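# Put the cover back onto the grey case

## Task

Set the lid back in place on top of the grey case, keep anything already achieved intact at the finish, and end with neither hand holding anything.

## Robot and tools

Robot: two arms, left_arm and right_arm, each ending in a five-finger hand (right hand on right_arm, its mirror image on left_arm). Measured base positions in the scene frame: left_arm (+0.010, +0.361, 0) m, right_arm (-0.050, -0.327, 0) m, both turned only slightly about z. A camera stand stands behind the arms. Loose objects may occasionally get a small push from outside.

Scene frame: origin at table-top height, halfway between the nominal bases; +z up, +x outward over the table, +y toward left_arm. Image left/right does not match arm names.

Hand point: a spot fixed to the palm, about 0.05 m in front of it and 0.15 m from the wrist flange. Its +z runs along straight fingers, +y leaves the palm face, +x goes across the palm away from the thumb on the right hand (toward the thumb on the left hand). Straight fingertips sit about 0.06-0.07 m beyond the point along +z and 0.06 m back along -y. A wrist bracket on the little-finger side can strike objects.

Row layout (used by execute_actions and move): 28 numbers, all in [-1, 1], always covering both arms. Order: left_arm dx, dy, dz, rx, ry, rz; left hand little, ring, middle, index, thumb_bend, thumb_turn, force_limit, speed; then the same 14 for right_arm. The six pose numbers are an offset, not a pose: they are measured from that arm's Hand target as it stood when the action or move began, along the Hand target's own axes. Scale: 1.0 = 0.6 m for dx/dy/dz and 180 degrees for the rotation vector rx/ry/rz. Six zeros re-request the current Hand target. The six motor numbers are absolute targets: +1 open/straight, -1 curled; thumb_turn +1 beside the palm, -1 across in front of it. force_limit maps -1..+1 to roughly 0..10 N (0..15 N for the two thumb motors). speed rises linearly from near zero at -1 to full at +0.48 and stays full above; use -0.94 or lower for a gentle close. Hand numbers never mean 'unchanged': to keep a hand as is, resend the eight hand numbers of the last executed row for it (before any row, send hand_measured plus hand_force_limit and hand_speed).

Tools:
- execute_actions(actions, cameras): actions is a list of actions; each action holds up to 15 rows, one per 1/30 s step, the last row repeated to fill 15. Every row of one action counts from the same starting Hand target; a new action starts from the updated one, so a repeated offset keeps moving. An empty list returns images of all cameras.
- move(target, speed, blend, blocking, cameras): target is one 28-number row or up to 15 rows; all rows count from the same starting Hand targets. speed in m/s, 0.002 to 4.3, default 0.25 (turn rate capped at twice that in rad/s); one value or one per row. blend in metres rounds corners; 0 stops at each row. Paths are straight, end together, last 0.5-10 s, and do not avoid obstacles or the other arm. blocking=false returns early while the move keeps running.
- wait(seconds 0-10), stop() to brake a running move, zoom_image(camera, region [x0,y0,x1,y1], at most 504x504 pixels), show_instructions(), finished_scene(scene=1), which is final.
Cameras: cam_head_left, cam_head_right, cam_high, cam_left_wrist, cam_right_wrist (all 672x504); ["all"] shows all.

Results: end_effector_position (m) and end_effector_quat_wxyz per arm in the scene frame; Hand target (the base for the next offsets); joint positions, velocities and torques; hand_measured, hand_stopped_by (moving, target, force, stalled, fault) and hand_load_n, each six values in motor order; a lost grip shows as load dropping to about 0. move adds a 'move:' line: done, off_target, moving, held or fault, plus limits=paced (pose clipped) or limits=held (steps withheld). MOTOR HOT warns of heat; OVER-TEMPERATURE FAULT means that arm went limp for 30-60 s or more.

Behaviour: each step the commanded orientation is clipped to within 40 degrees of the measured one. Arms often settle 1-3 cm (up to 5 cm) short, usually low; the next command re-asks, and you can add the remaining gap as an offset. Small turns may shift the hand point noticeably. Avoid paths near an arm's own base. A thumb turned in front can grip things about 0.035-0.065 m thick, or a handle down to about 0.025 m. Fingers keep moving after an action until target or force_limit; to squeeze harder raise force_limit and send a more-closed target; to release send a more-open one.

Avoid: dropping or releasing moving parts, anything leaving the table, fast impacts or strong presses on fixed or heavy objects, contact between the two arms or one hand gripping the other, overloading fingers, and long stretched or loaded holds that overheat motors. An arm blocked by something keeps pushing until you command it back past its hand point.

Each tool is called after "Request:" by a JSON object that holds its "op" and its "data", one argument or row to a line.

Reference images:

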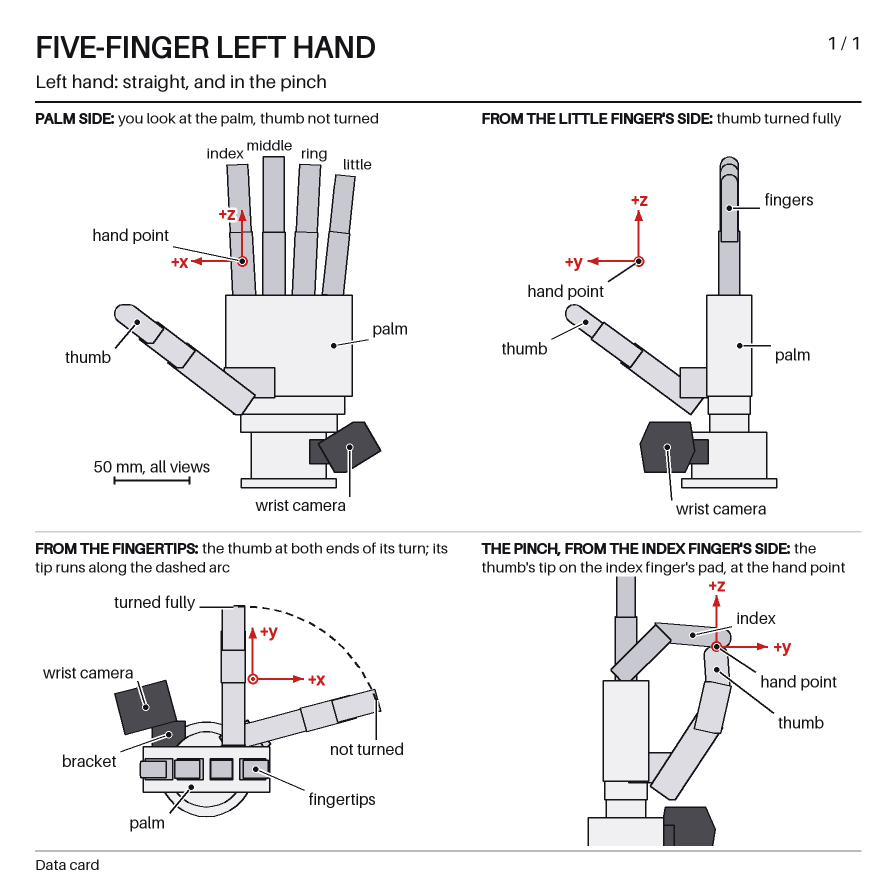

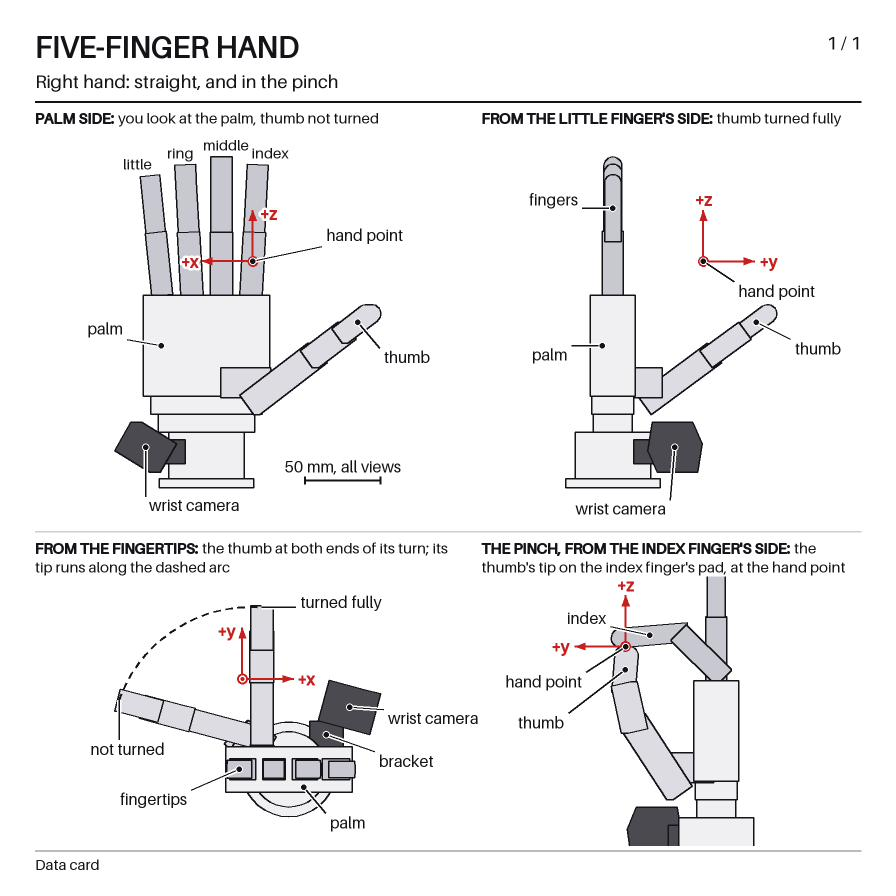

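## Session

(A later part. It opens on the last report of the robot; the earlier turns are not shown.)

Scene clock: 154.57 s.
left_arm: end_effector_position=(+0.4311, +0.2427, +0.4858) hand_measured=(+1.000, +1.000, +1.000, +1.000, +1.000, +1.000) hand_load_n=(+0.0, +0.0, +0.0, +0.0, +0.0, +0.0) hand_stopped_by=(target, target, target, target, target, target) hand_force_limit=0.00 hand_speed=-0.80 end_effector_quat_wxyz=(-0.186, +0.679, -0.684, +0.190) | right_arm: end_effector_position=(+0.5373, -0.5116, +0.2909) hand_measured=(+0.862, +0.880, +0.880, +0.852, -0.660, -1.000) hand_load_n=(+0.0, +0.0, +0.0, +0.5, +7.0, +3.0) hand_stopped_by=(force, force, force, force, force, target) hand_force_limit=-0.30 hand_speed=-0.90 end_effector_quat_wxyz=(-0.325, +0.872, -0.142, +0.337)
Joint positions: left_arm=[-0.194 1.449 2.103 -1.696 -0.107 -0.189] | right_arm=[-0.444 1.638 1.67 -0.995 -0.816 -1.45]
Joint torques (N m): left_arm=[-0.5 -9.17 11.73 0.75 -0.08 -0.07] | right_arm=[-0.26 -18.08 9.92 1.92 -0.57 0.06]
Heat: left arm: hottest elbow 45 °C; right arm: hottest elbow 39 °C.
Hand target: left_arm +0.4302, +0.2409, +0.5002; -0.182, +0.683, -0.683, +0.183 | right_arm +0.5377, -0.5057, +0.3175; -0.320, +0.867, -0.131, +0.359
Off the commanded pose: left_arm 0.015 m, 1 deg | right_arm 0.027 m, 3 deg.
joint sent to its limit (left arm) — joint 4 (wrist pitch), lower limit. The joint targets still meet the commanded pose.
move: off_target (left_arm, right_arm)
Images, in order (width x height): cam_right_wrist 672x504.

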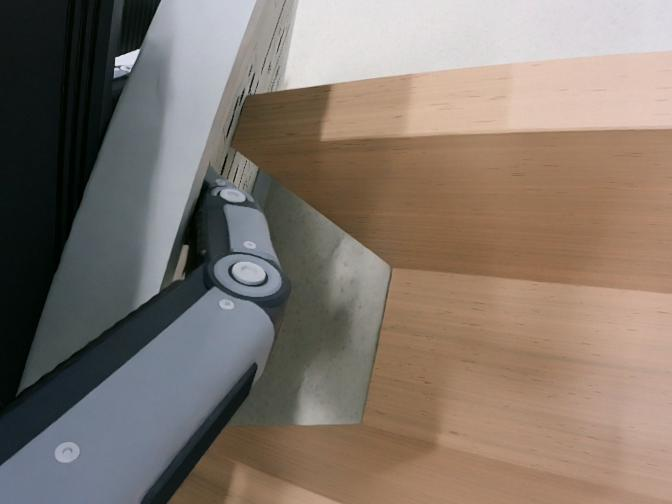

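Request:
{"op": "move", "data": {
  "target": [0,0,0,0,0,0,1,1,1,1,1,1,0,-0.8,0.0449,-0.0542,-0.0448,0,0,0,0.8,0.8,0.8,0.8,-0.75,-1,-0.3,-0.9],
  "speed": 0.08,
  "cameras": ["cam_right_wrist","cam_head_left"]
}}

Scene clock: 156.17 s.
left_arm: end_effector_position=(+0.4311, +0.2427, +0.4858) hand_measured=(+1.000, +1.000, +1.000, +1.000, +1.000, +1.000) hand_load_n=(+0.0, +0.0, +0.0, +0.0, +0.0, -0.5) hand_stopped_by=(target, target, target, target, target, target) hand_force_limit=0.00 hand_speed=-0.80 end_effector_quat_wxyz=(-0.186, +0.679, -0.684, +0.190) | right_arm: end_effector_position=(+0.5215, -0.5029, +0.2981) hand_measured=(+0.862, +0.880, +0.880, +0.852, -0.660, -1.000) hand_load_n=(+0.0, +0.0, -0.5, +0.0, +9.5, +3.5) hand_stopped_by=(force, force, force, force, force, target) hand_force_limit=-0.30 hand_speed=-0.90 end_effector_quat_wxyz=(-0.333, +0.878, -0.158, +0.306)
Joint positions: left_arm=[-0.194 1.449 2.103 -1.696 -0.107 -0.189] | right_arm=[-0.443 1.635 1.705 -1.104 -0.812 -1.45]
Joint torques (N m): left_arm=[-1.08 -8.88 11.54 0.58 -0.03 -0.1] | right_arm=[-0.5 -17.67 17.21 1.05 -0.77 0.08]
Heat: left arm: hottest elbow 45 °C; right arm: hottest elbow 40 °C.
Hand target: left_arm +0.4302, +0.2409, +0.5002; -0.182, +0.683, -0.683, +0.183 | right_arm +0.5377, -0.5057, +0.3675; -0.320, +0.867, -0.131, +0.359
Off the commanded pose: left_arm 0.015 m, 1 deg | right_arm 0.071 m, 7 deg.
joint sent to its limit (left arm) — joint 4 (wrist pitch), lower limit. The joint targets still meet the commanded pose.
move: off_target (left_arm, right_arm)
Images, in order (width x height): cam_head_left 672x504, cam_right_wrist 672x504.

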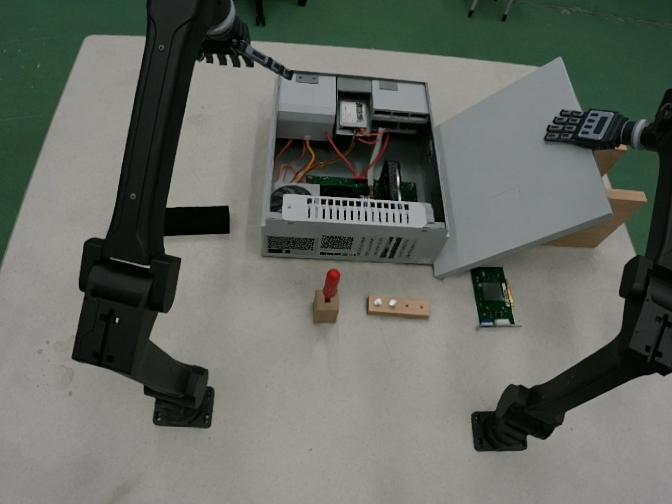

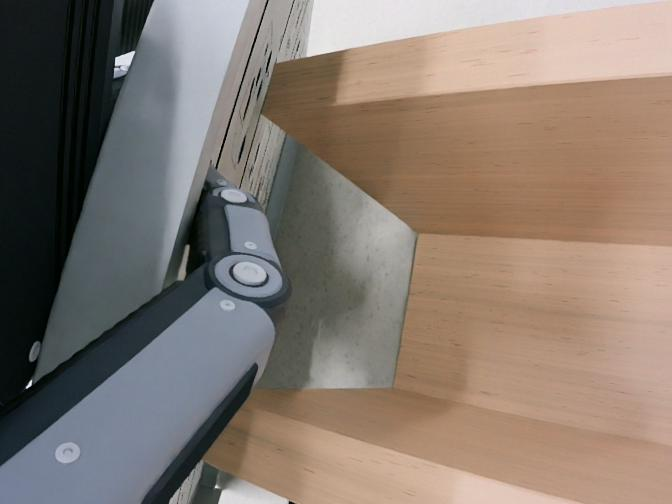

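Request:
{"op": "move", "data": {
  "target": [0,0,0,0,0,0,1,1,1,1,1,1,0,-0.8,-0.083,0.076,0.083,0,0,0,0.8,0.8,0.8,0.8,-0.75,-1,-0.3,-0.9],
  "speed": 0.08,
  "cameras": []
}}

Scene clock: 164.50 s.
left_arm: end_effector_position=(+0.4311, +0.2427, +0.4858) hand_measured=(+1.000, +1.000, +1.000, +1.000, +1.000, +1.000) hand_load_n=(+0.0, +0.0, +0.0, +0.0, -0.5, +0.0) hand_stopped_by=(target, target, target, target, target, target) hand_force_limit=0.00 hand_speed=-0.80 end_effector_quat_wxyz=(-0.186, +0.679, -0.684, +0.190) | right_arm: end_effector_position=(+0.5348, -0.5070, +0.2857) hand_measured=(+0.862, +0.880, +0.880, +0.854, -0.660, -1.000) hand_load_n=(+0.0, +0.0, +0.0, +5.5, +7.0, +1.5) hand_stopped_by=(force, force, force, force, force, target) hand_force_limit=-0.30 hand_speed=-0.90 end_effector_quat_wxyz=(-0.319, +0.865, -0.143, +0.359)
Joint positions: left_arm=[-0.194 1.449 2.103 -1.696 -0.107 -0.189] | right_arm=[-0.439 1.591 1.581 -0.883 -0.807 -1.411]
Joint velocities: left_arm=[within noise] | right_arm=[-0.015 -0.015 0.007 -0.051 0.022 -0.037]
Joint torques (N m): left_arm=[-0.97 -9.23 11.88 0.49 -0.03 -0.09] | right_arm=[0.73 -15.27 8.49 1.76 -0.38 -0.1]
Heat: left arm: hottest elbow 45 °C; right arm: hottest elbow 43 °C.
Hand target: left_arm +0.4302, +0.2409, +0.5002; -0.182, +0.683, -0.683, +0.183 | right_arm +0.5378, -0.4945, +0.2843; -0.320, +0.867, -0.131, +0.359
Off the commanded pose: left_arm 0.015 m, 1 deg | right_arm 0.013 m, 1 deg.
joint sent to its limit (left arm) — joint 4 (wrist pitch), lower limit. The joint targets still meet the commanded pose.
move: off_target (left_arm, right_arm)
No camera images: "cameras" was empty.

Request:
{"op": "execute_actions", "data": {
  "actions": [
    [[0,0,0,0,0,0,1,1,1,1,1,1,0,-0.8,0,0,0,0,0,0,1,1,1,1,1,-1,0,-0.5]],
    [[0,0,0,0,0,0,1,1,1,1,1,1,0,-0.8,0,0,0,0,0,0,1,1,1,1,1,-1,0,-0.5]]
  ],
  "cameras": ["cam_right_wrist","cam_head_left"]
}}

Scene clock: 167.40 s.
left_arm: end_effector_position=(+0.4311, +0.2427, +0.4858) hand_measured=(+1.000, +1.000, +1.000, +1.000, +1.000, +1.000) hand_load_n=(+0.0, +0.0, +0.0, +0.0, +0.0, +0.0) hand_stopped_by=(target, target, target, target, target, target) hand_force_limit=0.00 hand_speed=-0.80 end_effector_quat_wxyz=(-0.186, +0.679, -0.684, +0.190) | right_arm: end_effector_position=(+0.5352, -0.5012, +0.2809) hand_measured=(+1.000, +1.000, +1.000, +1.000, +1.000, -1.000) hand_load_n=(+0.0, +0.0, +0.0, +0.0, +0.0, +0.0) hand_stopped_by=(target, target, target, target, target, target) hand_force_limit=0.00 hand_speed=-0.50 end_effector_quat_wxyz=(-0.320, +0.867, -0.141, +0.354)
Joint positions: left_arm=[-0.194 1.449 2.103 -1.696 -0.107 -0.189] | right_arm=[-0.429 1.591 1.572 -0.88 -0.803 -1.411]
Joint torques (N m): left_arm=[-0.67 -9.17 11.86 0.61 -0.04 -0.07] | right_arm=[-0.03 -15.27 9.2 1.66 -0.53 -0.09]
Heat: left arm: hottest elbow 45 °C; right arm: hottest elbow 43 °C.
Hand target: left_arm +0.4302, +0.2409, +0.5002; -0.182, +0.683, -0.683, +0.183 | right_arm +0.5378, -0.4948, +0.2843; -0.320, +0.867, -0.131, +0.359
Off the commanded pose: left_arm 0.015 m, 1 deg | right_arm 0.008 m, 1 deg.
joint sent to its limit (left arm) — joint 4 (wrist pitch), lower limit. The joint targets still meet the commanded pose.
Images, in order (width x height): cam_head_left 672x504, cam_right_wrist 672x504.

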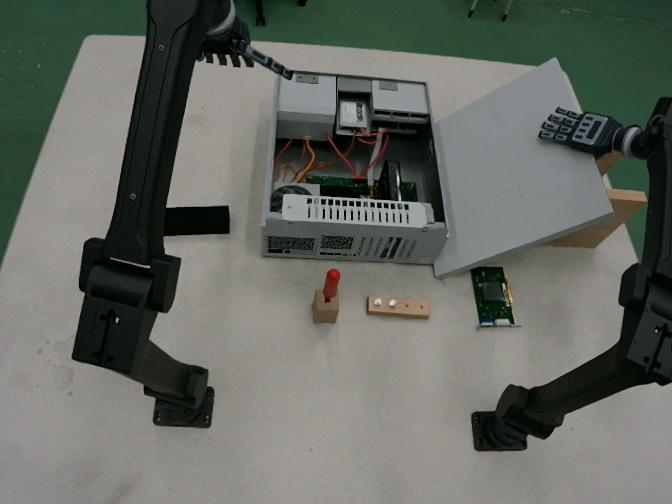

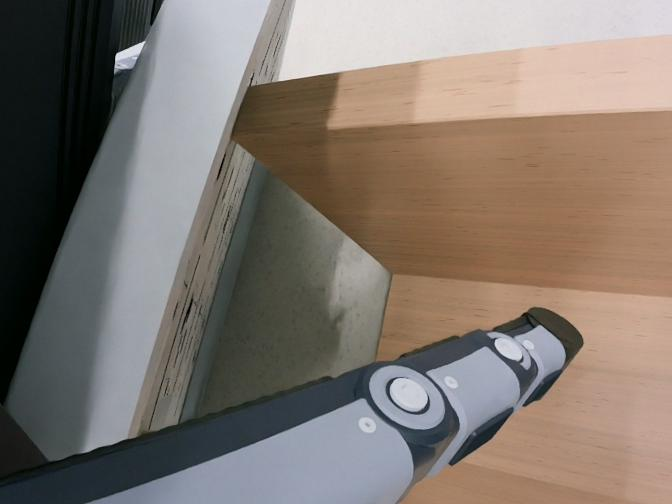

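Request:
{"op": "move", "data": {
  "target": [
    [0,0,0,0,0,0,1,1,1,1,1,1,0,-0.8,0.1532,-0.0353,-0.1537,0,0,0,1,1,1,1,1,-1,0,-0.5],
    [0,0,0,0,0,0,1,1,1,1,1,1,0,-0.8,0.0137,-0.1737,-0.2913,-0.1243,0.4879,0.5587,1,1,1,1,1,1,0,-0.5]
  ],
  "speed": 0.25,
  "cameras": ["cam_right_wrist","cam_head_left","cam_head_right","cam_high"]
}}

Scene clock: 194.93 s.
left_arm: end_effector_position=(+0.4311, +0.2427, +0.4858) hand_measured=(+1.000, +1.000, +1.000, +1.000, +1.000, +1.000) hand_load_n=(+0.0, +0.0, +0.0, +0.0, -0.5, -0.5) hand_stopped_by=(target, target, target, target, target, target) hand_force_limit=0.00 hand_speed=-0.80 end_effector_quat_wxyz=(-0.186, +0.679, -0.684, +0.190) | right_arm: end_effector_position=(+0.4101, -0.5032, +0.4212) hand_measured=(+1.000, +1.000, +1.000, +1.000, +1.000, +1.000) hand_load_n=(-0.5, +0.0, +0.0, +0.0, +0.0, +0.0) hand_stopped_by=(target, target, target, target, target, target) hand_force_limit=0.00 hand_speed=-0.50 end_effector_quat_wxyz=(+0.132, -0.083, +0.899, -0.410)
Joint positions: left_arm=[-0.194 1.449 2.103 -1.696 -0.107 -0.189] | right_arm=[-0.193 1.288 1.637 -1.293 0.682 0.936]
Joint torques (N m): left_arm=[-0.67 -8.29 11.73 0.51 -0.06 -0.13] | right_arm=[-0.03 -9.29 14.01 0.84 0.56 0.11]
Heat: left arm: hottest elbow 46 °C; right arm: hottest elbow 42 °C.
Hand target: left_arm +0.4302, +0.2409, +0.5002; -0.182, +0.683, -0.683, +0.183 | right_arm +0.4198, -0.4998, +0.4503; +0.157, -0.072, +0.893, -0.416
Off the commanded pose: left_arm 0.015 m, 1 deg | right_arm 0.031 m, 3 deg.
joint sent to its limit (left arm) — joint 4 (wrist pitch), lower limit. The joint targets still meet the commanded pose.
move: off_target (left_arm, right_arm); target 2's new numbers were sent with right_arm's hand 0.031 m and 3 deg from that target
Images, in order (width x height): cam_head_left 672x504, cam_head_right 672x504, cam_high 672x504, cam_right_wrist 672x504.

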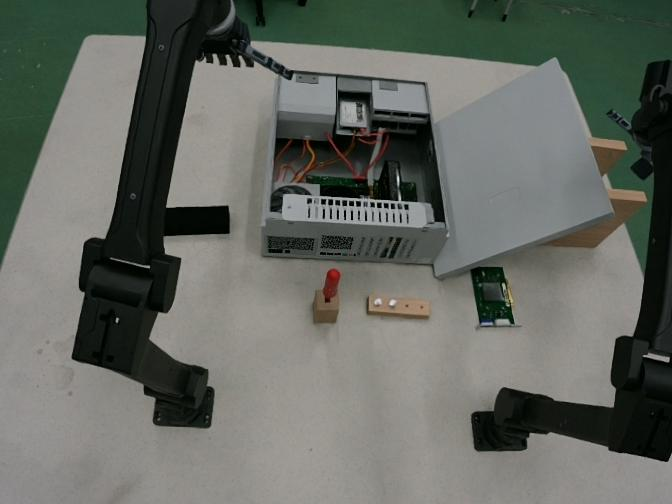

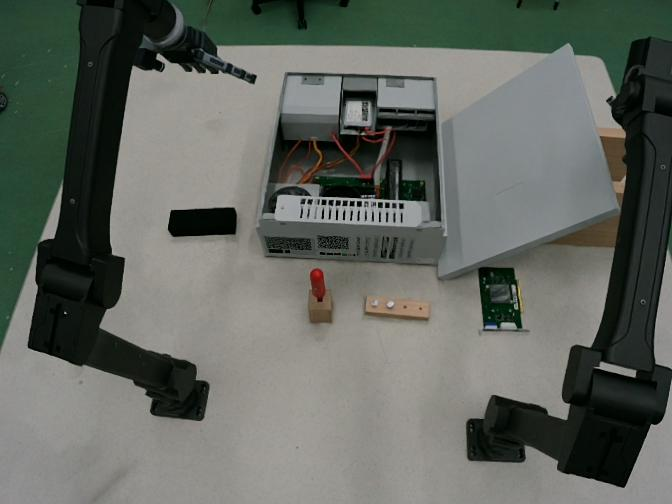

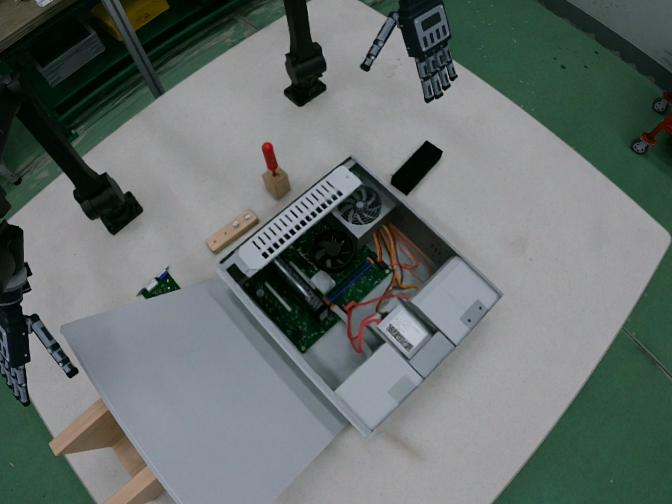

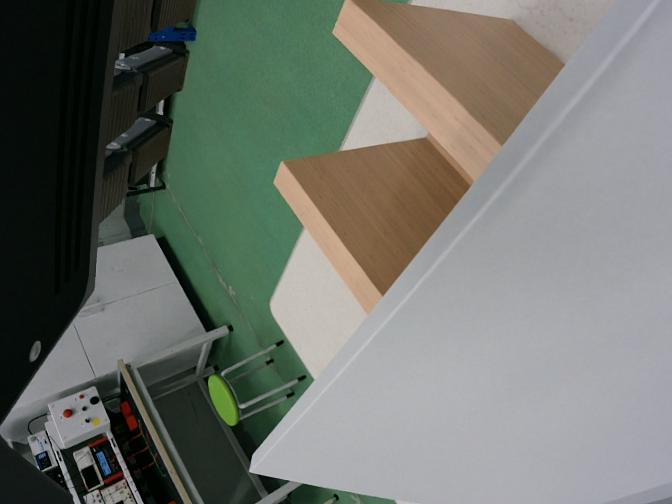

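Request:
{"op": "zoom_image", "data": {
  "camera": "cam_right_wrist",
  "region": [220, 220, 520, 500]
}}

Request:
{"op": "zoom_image", "data": {
  "camera": "cam_right_wrist",
  "region": [360, 0, 672, 260]
}}

Scaled by 1.680 from the camera's 672x504 image, which has a finer 960x720 frame.

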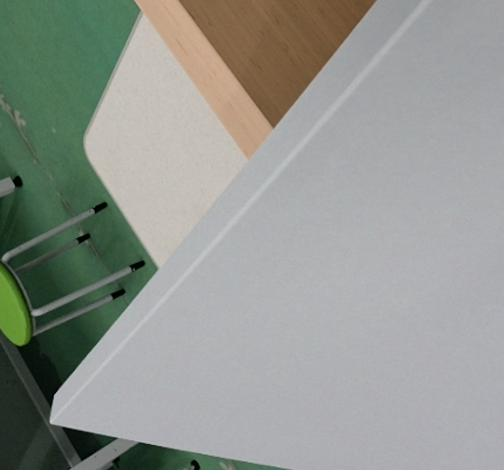

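Scaled by 1.615 from the camera's 672x504 image, which has a finer 960x720 frame.

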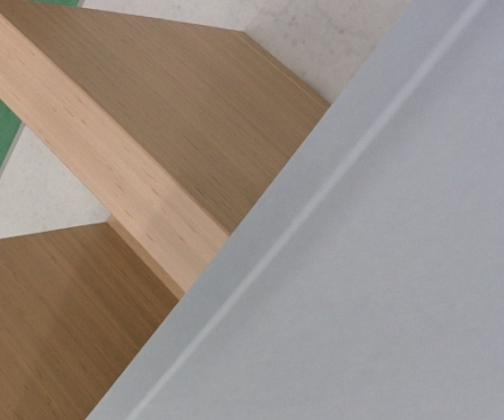

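Request:
{"op": "move", "data": {
  "target": [0,0,0,0,0,0,1,1,1,1,1,1,0,-0.8,-0.1845,0.1592,0.0588,0,0,0,1,1,1,1,1,1,0,-0.5],
  "speed": 0.2,
  "cameras": ["cam_right_wrist","cam_head_left","cam_high"]
}}

Scene clock: 199.20 s.
left_arm: end_effector_position=(+0.4311, +0.2427, +0.4858) hand_measured=(+1.000, +1.000, +1.000, +1.000, +1.000, +1.000) hand_load_n=(+0.0, +0.0, +0.0, +0.0, +0.0, +0.0) hand_stopped_by=(target, target, target, target, target, target) hand_force_limit=0.00 hand_speed=-0.80 end_effector_quat_wxyz=(-0.186, +0.679, -0.684, +0.190) | right_arm: end_effector_position=(+0.5209, -0.4368, +0.3476) hand_measured=(+1.000, +1.000, +1.000, +1.000, +1.000, +1.000) hand_load_n=(+0.0, +0.0, +0.0, +0.0, +0.0, -0.5) hand_stopped_by=(target, target, target, target, target, target) hand_force_limit=0.00 hand_speed=-0.50 end_effector_quat_wxyz=(+0.123, -0.092, +0.898, -0.412)
Joint positions: left_arm=[-0.194 1.449 2.103 -1.696 -0.107 -0.189] | right_arm=[-0.007 1.541 1.715 -1.272 0.785 1.134]
Joint torques (N m): left_arm=[-0.73 -9.7 11.78 0.69 -0.08 -0.01] | right_arm=[-0.44 -13.45 14.17 1.2 0.67 0.11]
Heat: left arm: hottest elbow 46 °C; right arm: hottest elbow 43 °C.
Hand target: left_arm +0.4302, +0.2409, +0.5002; -0.182, +0.683, -0.683, +0.183 | right_arm +0.5361, -0.4349, +0.3801; +0.157, -0.073, +0.893, -0.416
Off the commanded pose: left_arm 0.015 m, 1 deg | right_arm 0.036 m, 5 deg.
joint sent to its limit (left arm) — joint 4 (wrist pitch), lower limit. The joint targets still meet the commanded pose.
move: off_target (left_arm, right_arm)
Images, in order (width x height): cam_head_left 672x504, cam_high 672x504, cam_right_wrist 672x504.

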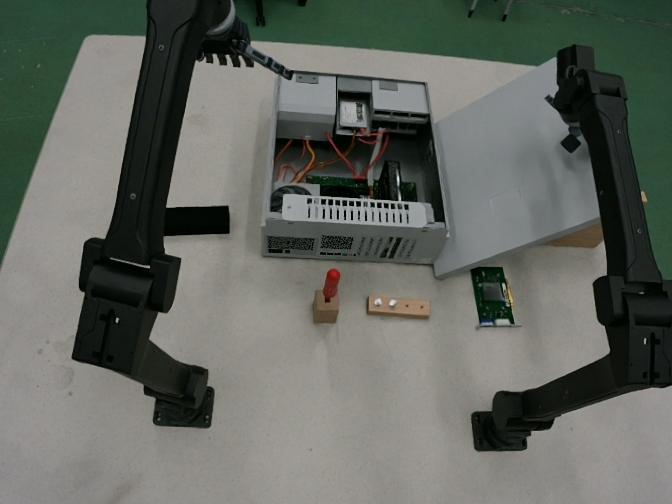

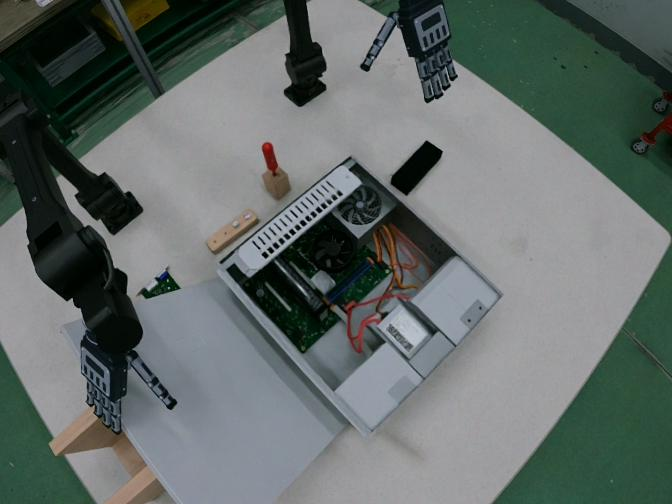

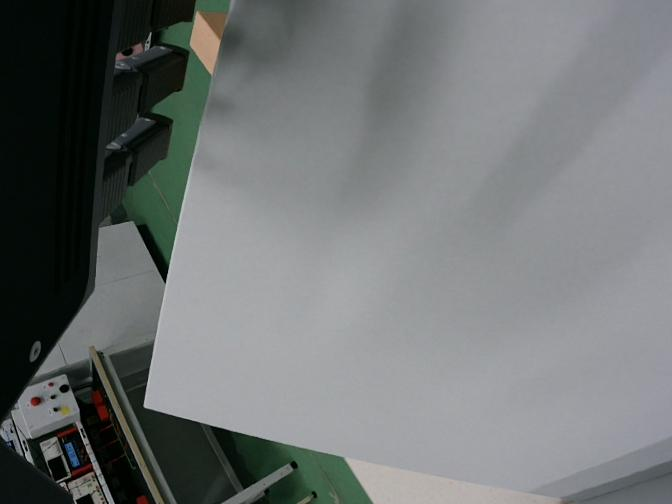

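Request:
{"op": "move", "data": {
  "target": [0,0,0,0,0,0,1,1,1,1,1,1,0,-0.8,0,-0.0565,0.0847,0,0,0,1,1,1,1,1,1,0,-0.5],
  "speed": 0.12,
  "cameras": ["cam_right_wrist","cam_high"]
}}

Scene clock: 202.63 s.
left_arm: end_effector_position=(+0.4311, +0.2427, +0.4858) hand_measured=(+1.000, +1.000, +1.000, +1.000, +1.000, +1.000) hand_load_n=(+0.0, +0.0, +0.0, +0.0, +0.0, +0.0) hand_stopped_by=(target, target, target, target, target, target) hand_force_limit=0.00 hand_speed=-0.80 end_effector_quat_wxyz=(-0.186, +0.679, -0.684, +0.190) | right_arm: end_effector_position=(+0.5385, -0.4898, +0.3433) hand_measured=(+1.000, +1.000, +1.000, +1.000, +1.000, +1.000) hand_load_n=(+0.0, +0.0, +0.0, +0.0, +0.0, +0.0) hand_stopped_by=(target, target, target, target, target, target) hand_force_limit=0.00 hand_speed=-0.50 end_effector_quat_wxyz=(+0.128, -0.081, +0.900, -0.409)
Joint positions: left_arm=[-0.194 1.449 2.103 -1.696 -0.107 -0.189] | right_arm=[-0.111 1.579 1.739 -1.174 0.731 1.035]
Joint torques (N m): left_arm=[-0.62 -9.7 11.92 0.7 -0.03 -0.1] | right_arm=[-1.14 -13.92 14.41 1.65 0.34 -0.17]
Heat: left arm: hottest elbow 46 °C; right arm: hottest elbow 44 °C.
Hand target: left_arm +0.4302, +0.2409, +0.5002; -0.182, +0.683, -0.683, +0.183 | right_arm +0.5534, -0.4933, +0.3755; +0.157, -0.072, +0.893, -0.416
Off the commanded pose: left_arm 0.015 m, 1 deg | right_arm 0.036 m, 4 deg.
joint sent to its limit (left arm) — joint 4 (wrist pitch), lower limit. The joint targets still meet the commanded pose.
move: off_target (left_arm, right_arm)
Images, in order (width x height): cam_high 672x504, cam_right_wrist 672x504.

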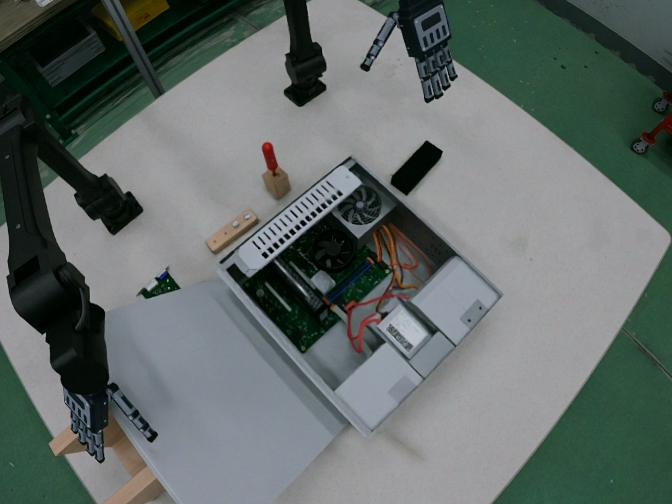

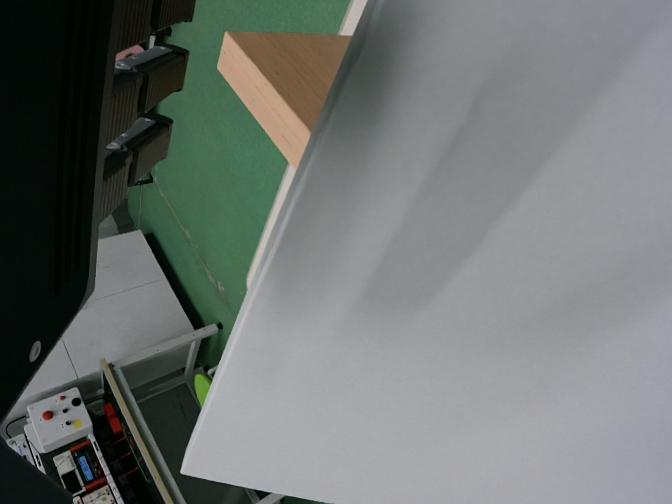

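Request:
{"op": "move", "data": {
  "target": [
    [0,0,0,0,0,0,1,1,1,1,1,1,0,-0.8,0,0,0.0385,0,0,0,1,1,1,1,1,1,0,-0.5],
    [0,0,0,0,0,0,1,1,1,1,1,1,0,-0.8,0,0.0317,0.0385,0,0,0,1,1,1,1,1,1,0,-0.5]
  ],
  "speed": 0.1,
  "cameras": ["cam_right_wrist","cam_high"]
}}

Scene clock: 205.50 s.
left_arm: end_effector_position=(+0.4311, +0.2427, +0.4858) hand_measured=(+1.000, +1.000, +1.000, +1.000, +1.000, +1.000) hand_load_n=(+0.0, +0.0, +0.0, +0.0, +0.0, +0.0) hand_stopped_by=(target, target, target, target, target, target) hand_force_limit=0.00 hand_speed=-0.80 end_effector_quat_wxyz=(-0.186, +0.679, -0.684, +0.190) | right_arm: end_effector_position=(+0.5546, -0.5037, +0.3401) hand_measured=(+1.000, +1.000, +1.000, +1.000, +1.000, +1.000) hand_load_n=(+0.0, +0.0, +0.0, +0.0, +0.0, -0.5) hand_stopped_by=(target, target, target, target, target, target) hand_force_limit=0.00 hand_speed=-0.50 end_effector_quat_wxyz=(+0.144, -0.076, +0.896, -0.414)
Joint positions: left_arm=[-0.194 1.449 2.103 -1.696 -0.107 -0.189] | right_arm=[-0.133 1.599 1.739 -1.099 0.719 1.004]
Joint torques (N m): left_arm=[-0.79 -8.64 11.69 0.59 -0.02 -0.11] | right_arm=[-0.03 -14.74 9.96 1.66 0.59 0.07]
Heat: left arm: hottest elbow 46 °C; right arm: hottest elbow 44 °C.
Hand target: left_arm +0.4302, +0.2409, +0.5002; -0.182, +0.683, -0.683, +0.183 | right_arm +0.5612, -0.4978, +0.3470; +0.157, -0.072, +0.893, -0.416
Off the commanded pose: left_arm 0.015 m, 1 deg | right_arm 0.011 m, 2 deg.
joint sent to its limit (left arm) — joint 4 (wrist pitch), lower limit. The joint targets still meet the commanded pose.
move: off_target (left_arm, right_arm)
Images, in order (width x height): cam_high 672x504, cam_right_wrist 672x504.

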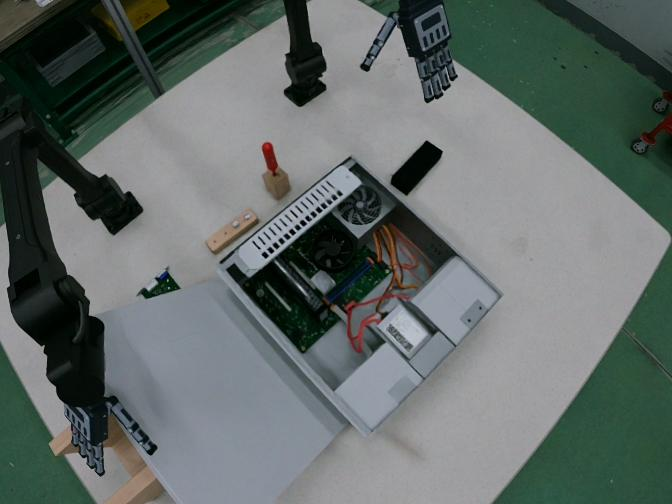

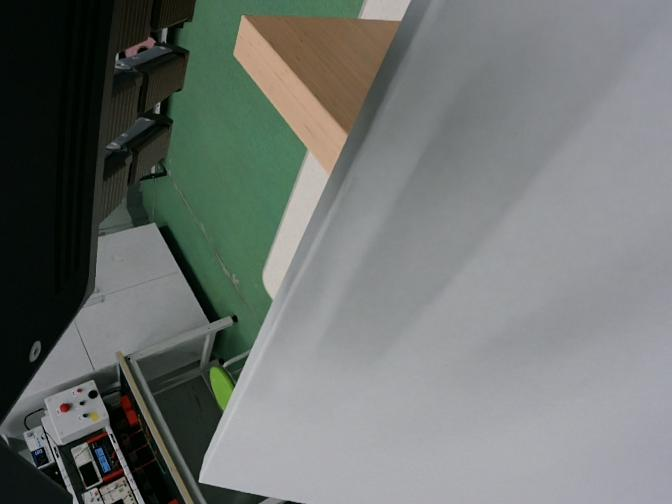

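Request:
{"op": "zoom_image", "data": {
  "camera": "cam_right_wrist",
  "region": [180, 0, 480, 250]
}}

Request:
{"op": "zoom_image", "data": {
  "camera": "cam_right_wrist",
  "region": [180, 250, 480, 504]
}}

Request:
{"op": "zoom_image", "data": {
  "camera": "cam_high",
  "region": [30, 340, 230, 504]
}}

Scaled by 1.680 from the camera's 672x504 image, which has a finer 960x720 frame.

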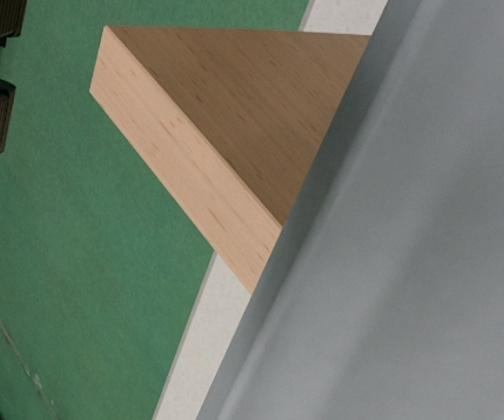

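Scaled by 1.680 from the camera's 672x504 image, which has a finer 960x720 frame.

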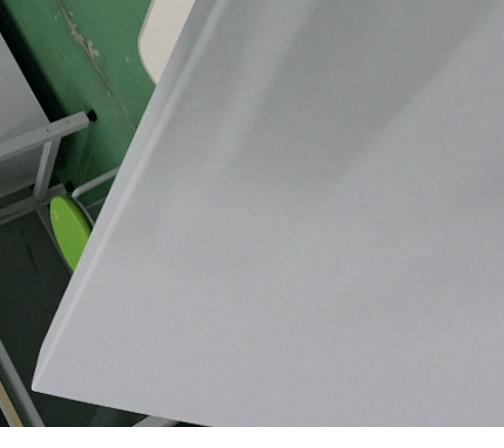

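Scaled by 2.520 from the camera's 672x504 image, which has a finer 960x720 frame.

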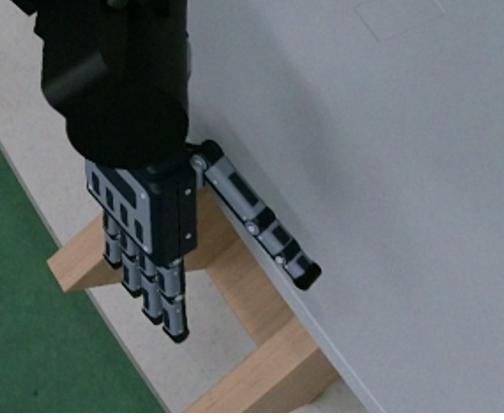

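Request:
{"op": "execute_actions", "data": {
  "actions": []
}}

Scene clock: 208.50 s.
left_arm: end_effector_position=(+0.4311, +0.2427, +0.4858) hand_measured=(+1.000, +1.000, +1.000, +1.000, +1.000, +1.000) hand_load_n=(+0.0, +0.0, +0.0, +0.0, +0.0, +0.0) hand_stopped_by=(target, target, target, target, target, target) hand_force_limit=0.00 hand_speed=-0.80 end_effector_quat_wxyz=(-0.186, +0.679, -0.684, +0.190) | right_arm: end_effector_position=(+0.5547, -0.5035, +0.3402) hand_measured=(+1.000, +1.000, +1.000, +1.000, +1.000, +1.000) hand_load_n=(+0.0, +0.0, +0.0, +0.0, +0.0, -0.5) hand_stopped_by=(target, target, target, target, target, target) hand_force_limit=0.00 hand_speed=-0.50 end_effector_quat_wxyz=(+0.144, -0.076, +0.896, -0.414)
Joint positions: left_arm=[-0.194 1.449 2.103 -1.696 -0.107 -0.189] | right_arm=[-0.133 1.599 1.739 -1.098 0.719 1.004]
Joint velocities: within noise
Joint torques (N m): left_arm=[-1.03 -9.23 11.66 0.83 -0.06 -0.08] | right_arm=[0.03 -14.8 9.96 1.74 0.59 0.06]
Heat: left arm: hottest elbow 46 °C; right arm: hottest elbow 44 °C.
Hand target: left_arm +0.4302, +0.2409, +0.5002; -0.182, +0.683, -0.683, +0.183 | right_arm +0.5612, -0.4979, +0.3470; +0.157, -0.072, +0.893, -0.416
Off the commanded pose: left_arm 0.015 m, 1 deg | right_arm 0.011 m, 2 deg.

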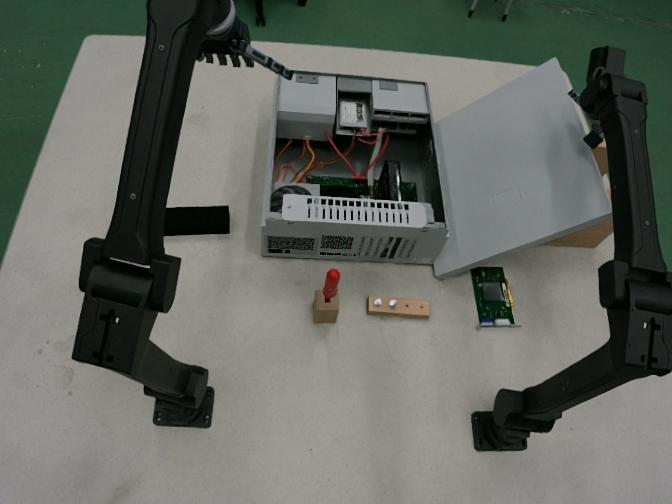

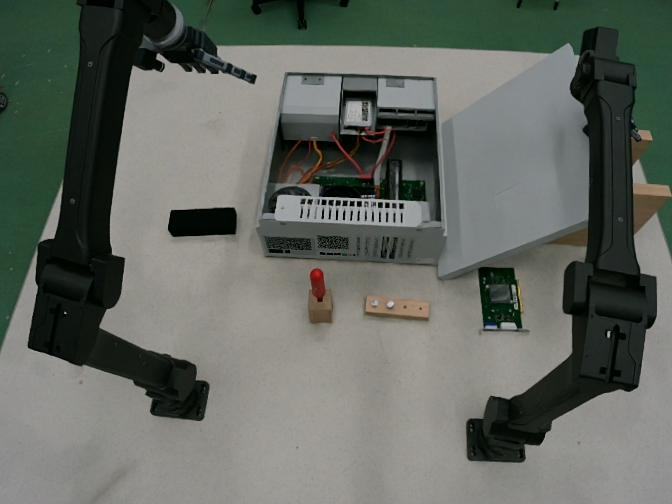

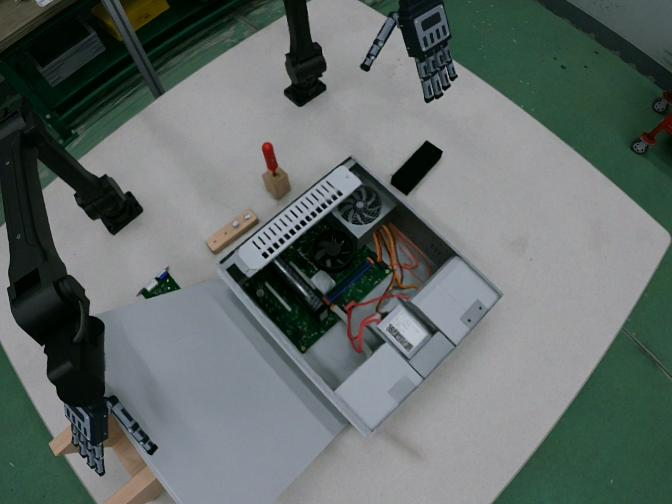

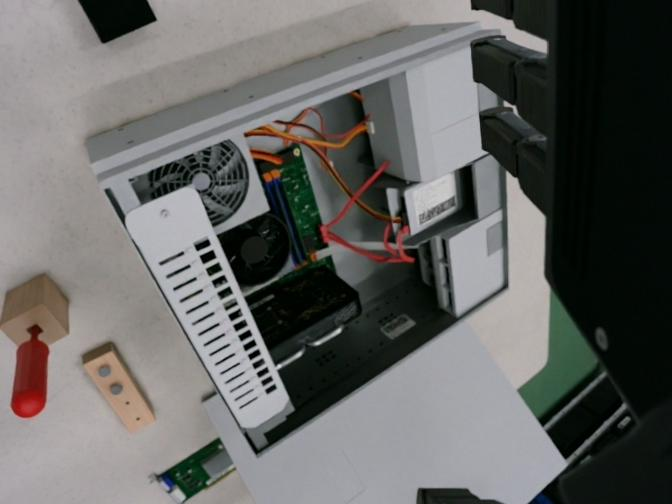

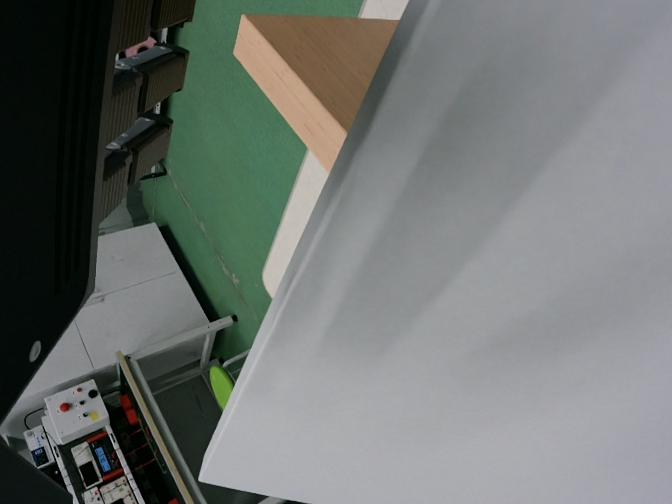

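Request:
{"op": "move", "data": {
  "target": [0,0,0,0,0,0,1,1,1,1,1,1,0,-0.8,0,0.06,0.008,0,0,0,1,1,1,1,1,1,0,-0.5],
  "speed": 0.1,
  "cameras": ["cam_right_wrist","cam_high"]
}}

Scene clock: 211.50 s.
left_arm: end_effector_position=(+0.4311, +0.2427, +0.4858) hand_measured=(+1.000, +1.000, +1.000, +1.000, +1.000, +1.000) hand_load_n=(+0.0, +0.0, +0.0, +0.0, +0.0, +0.0) hand_stopped_by=(target, target, target, target, target, target) hand_force_limit=0.00 hand_speed=-0.80 end_effector_quat_wxyz=(-0.186, +0.679, -0.684, +0.190) | right_arm: end_effector_position=(+0.5601, -0.4821, +0.3121) hand_measured=(+1.000, +1.000, +1.000, +1.000, +1.000, +1.000) hand_load_n=(+0.0, +0.0, +0.0, -0.5, +0.0, +0.0) hand_stopped_by=(target, target, target, target, target, target) hand_force_limit=0.00 hand_speed=-0.50 end_effector_quat_wxyz=(+0.146, -0.080, +0.894, -0.415)
Joint positions: left_arm=[-0.194 1.449 2.103 -1.696 -0.107 -0.189] | right_arm=[-0.091 1.599 1.666 -1.048 0.742 1.039]
Joint torques (N m): left_arm=[-1.2 -9.05 11.79 0.65 -0.04 -0.05] | right_arm=[-0.26 -15.21 9.07 1.68 0.61 0.12]
Heat: left arm: hottest elbow 46 °C; right arm: hottest elbow 43 °C.
Hand target: left_arm +0.4302, +0.2409, +0.5002; -0.182, +0.683, -0.683, +0.183 | right_arm +0.5629, -0.4781, +0.3165; +0.157, -0.073, +0.893, -0.416
Off the commanded pose: left_arm 0.015 m, 1 deg | right_arm 0.007 m, 2 deg.
joint sent to its limit (left arm) — joint 4 (wrist pitch), lower limit. The joint targets still meet the commanded pose.
move: off_target (left_arm)
Images, in order (width x height): cam_high 672x504, cam_right_wrist 672x504.

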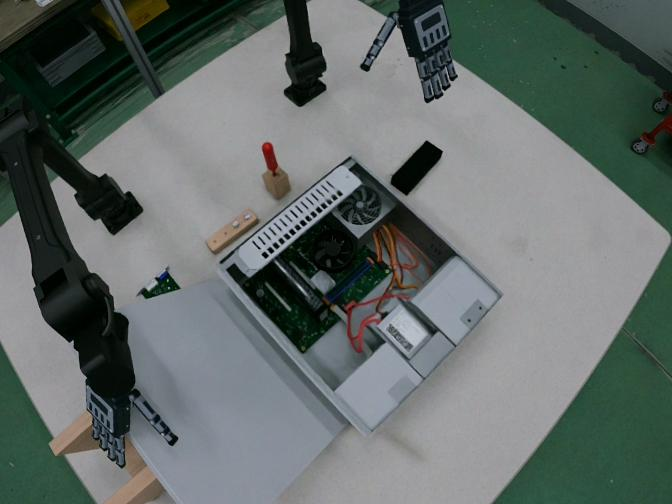

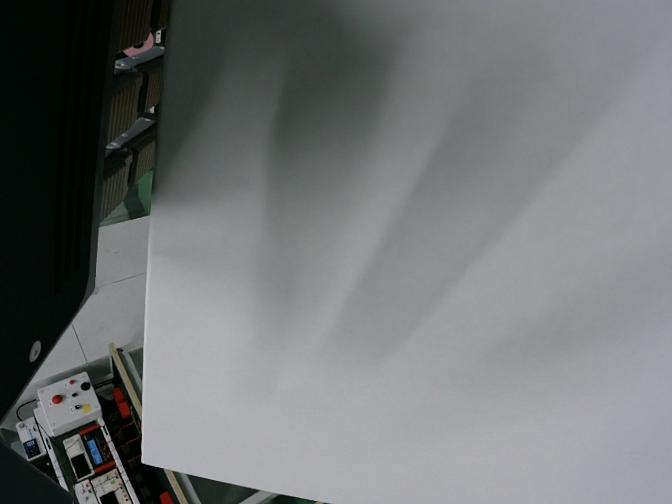

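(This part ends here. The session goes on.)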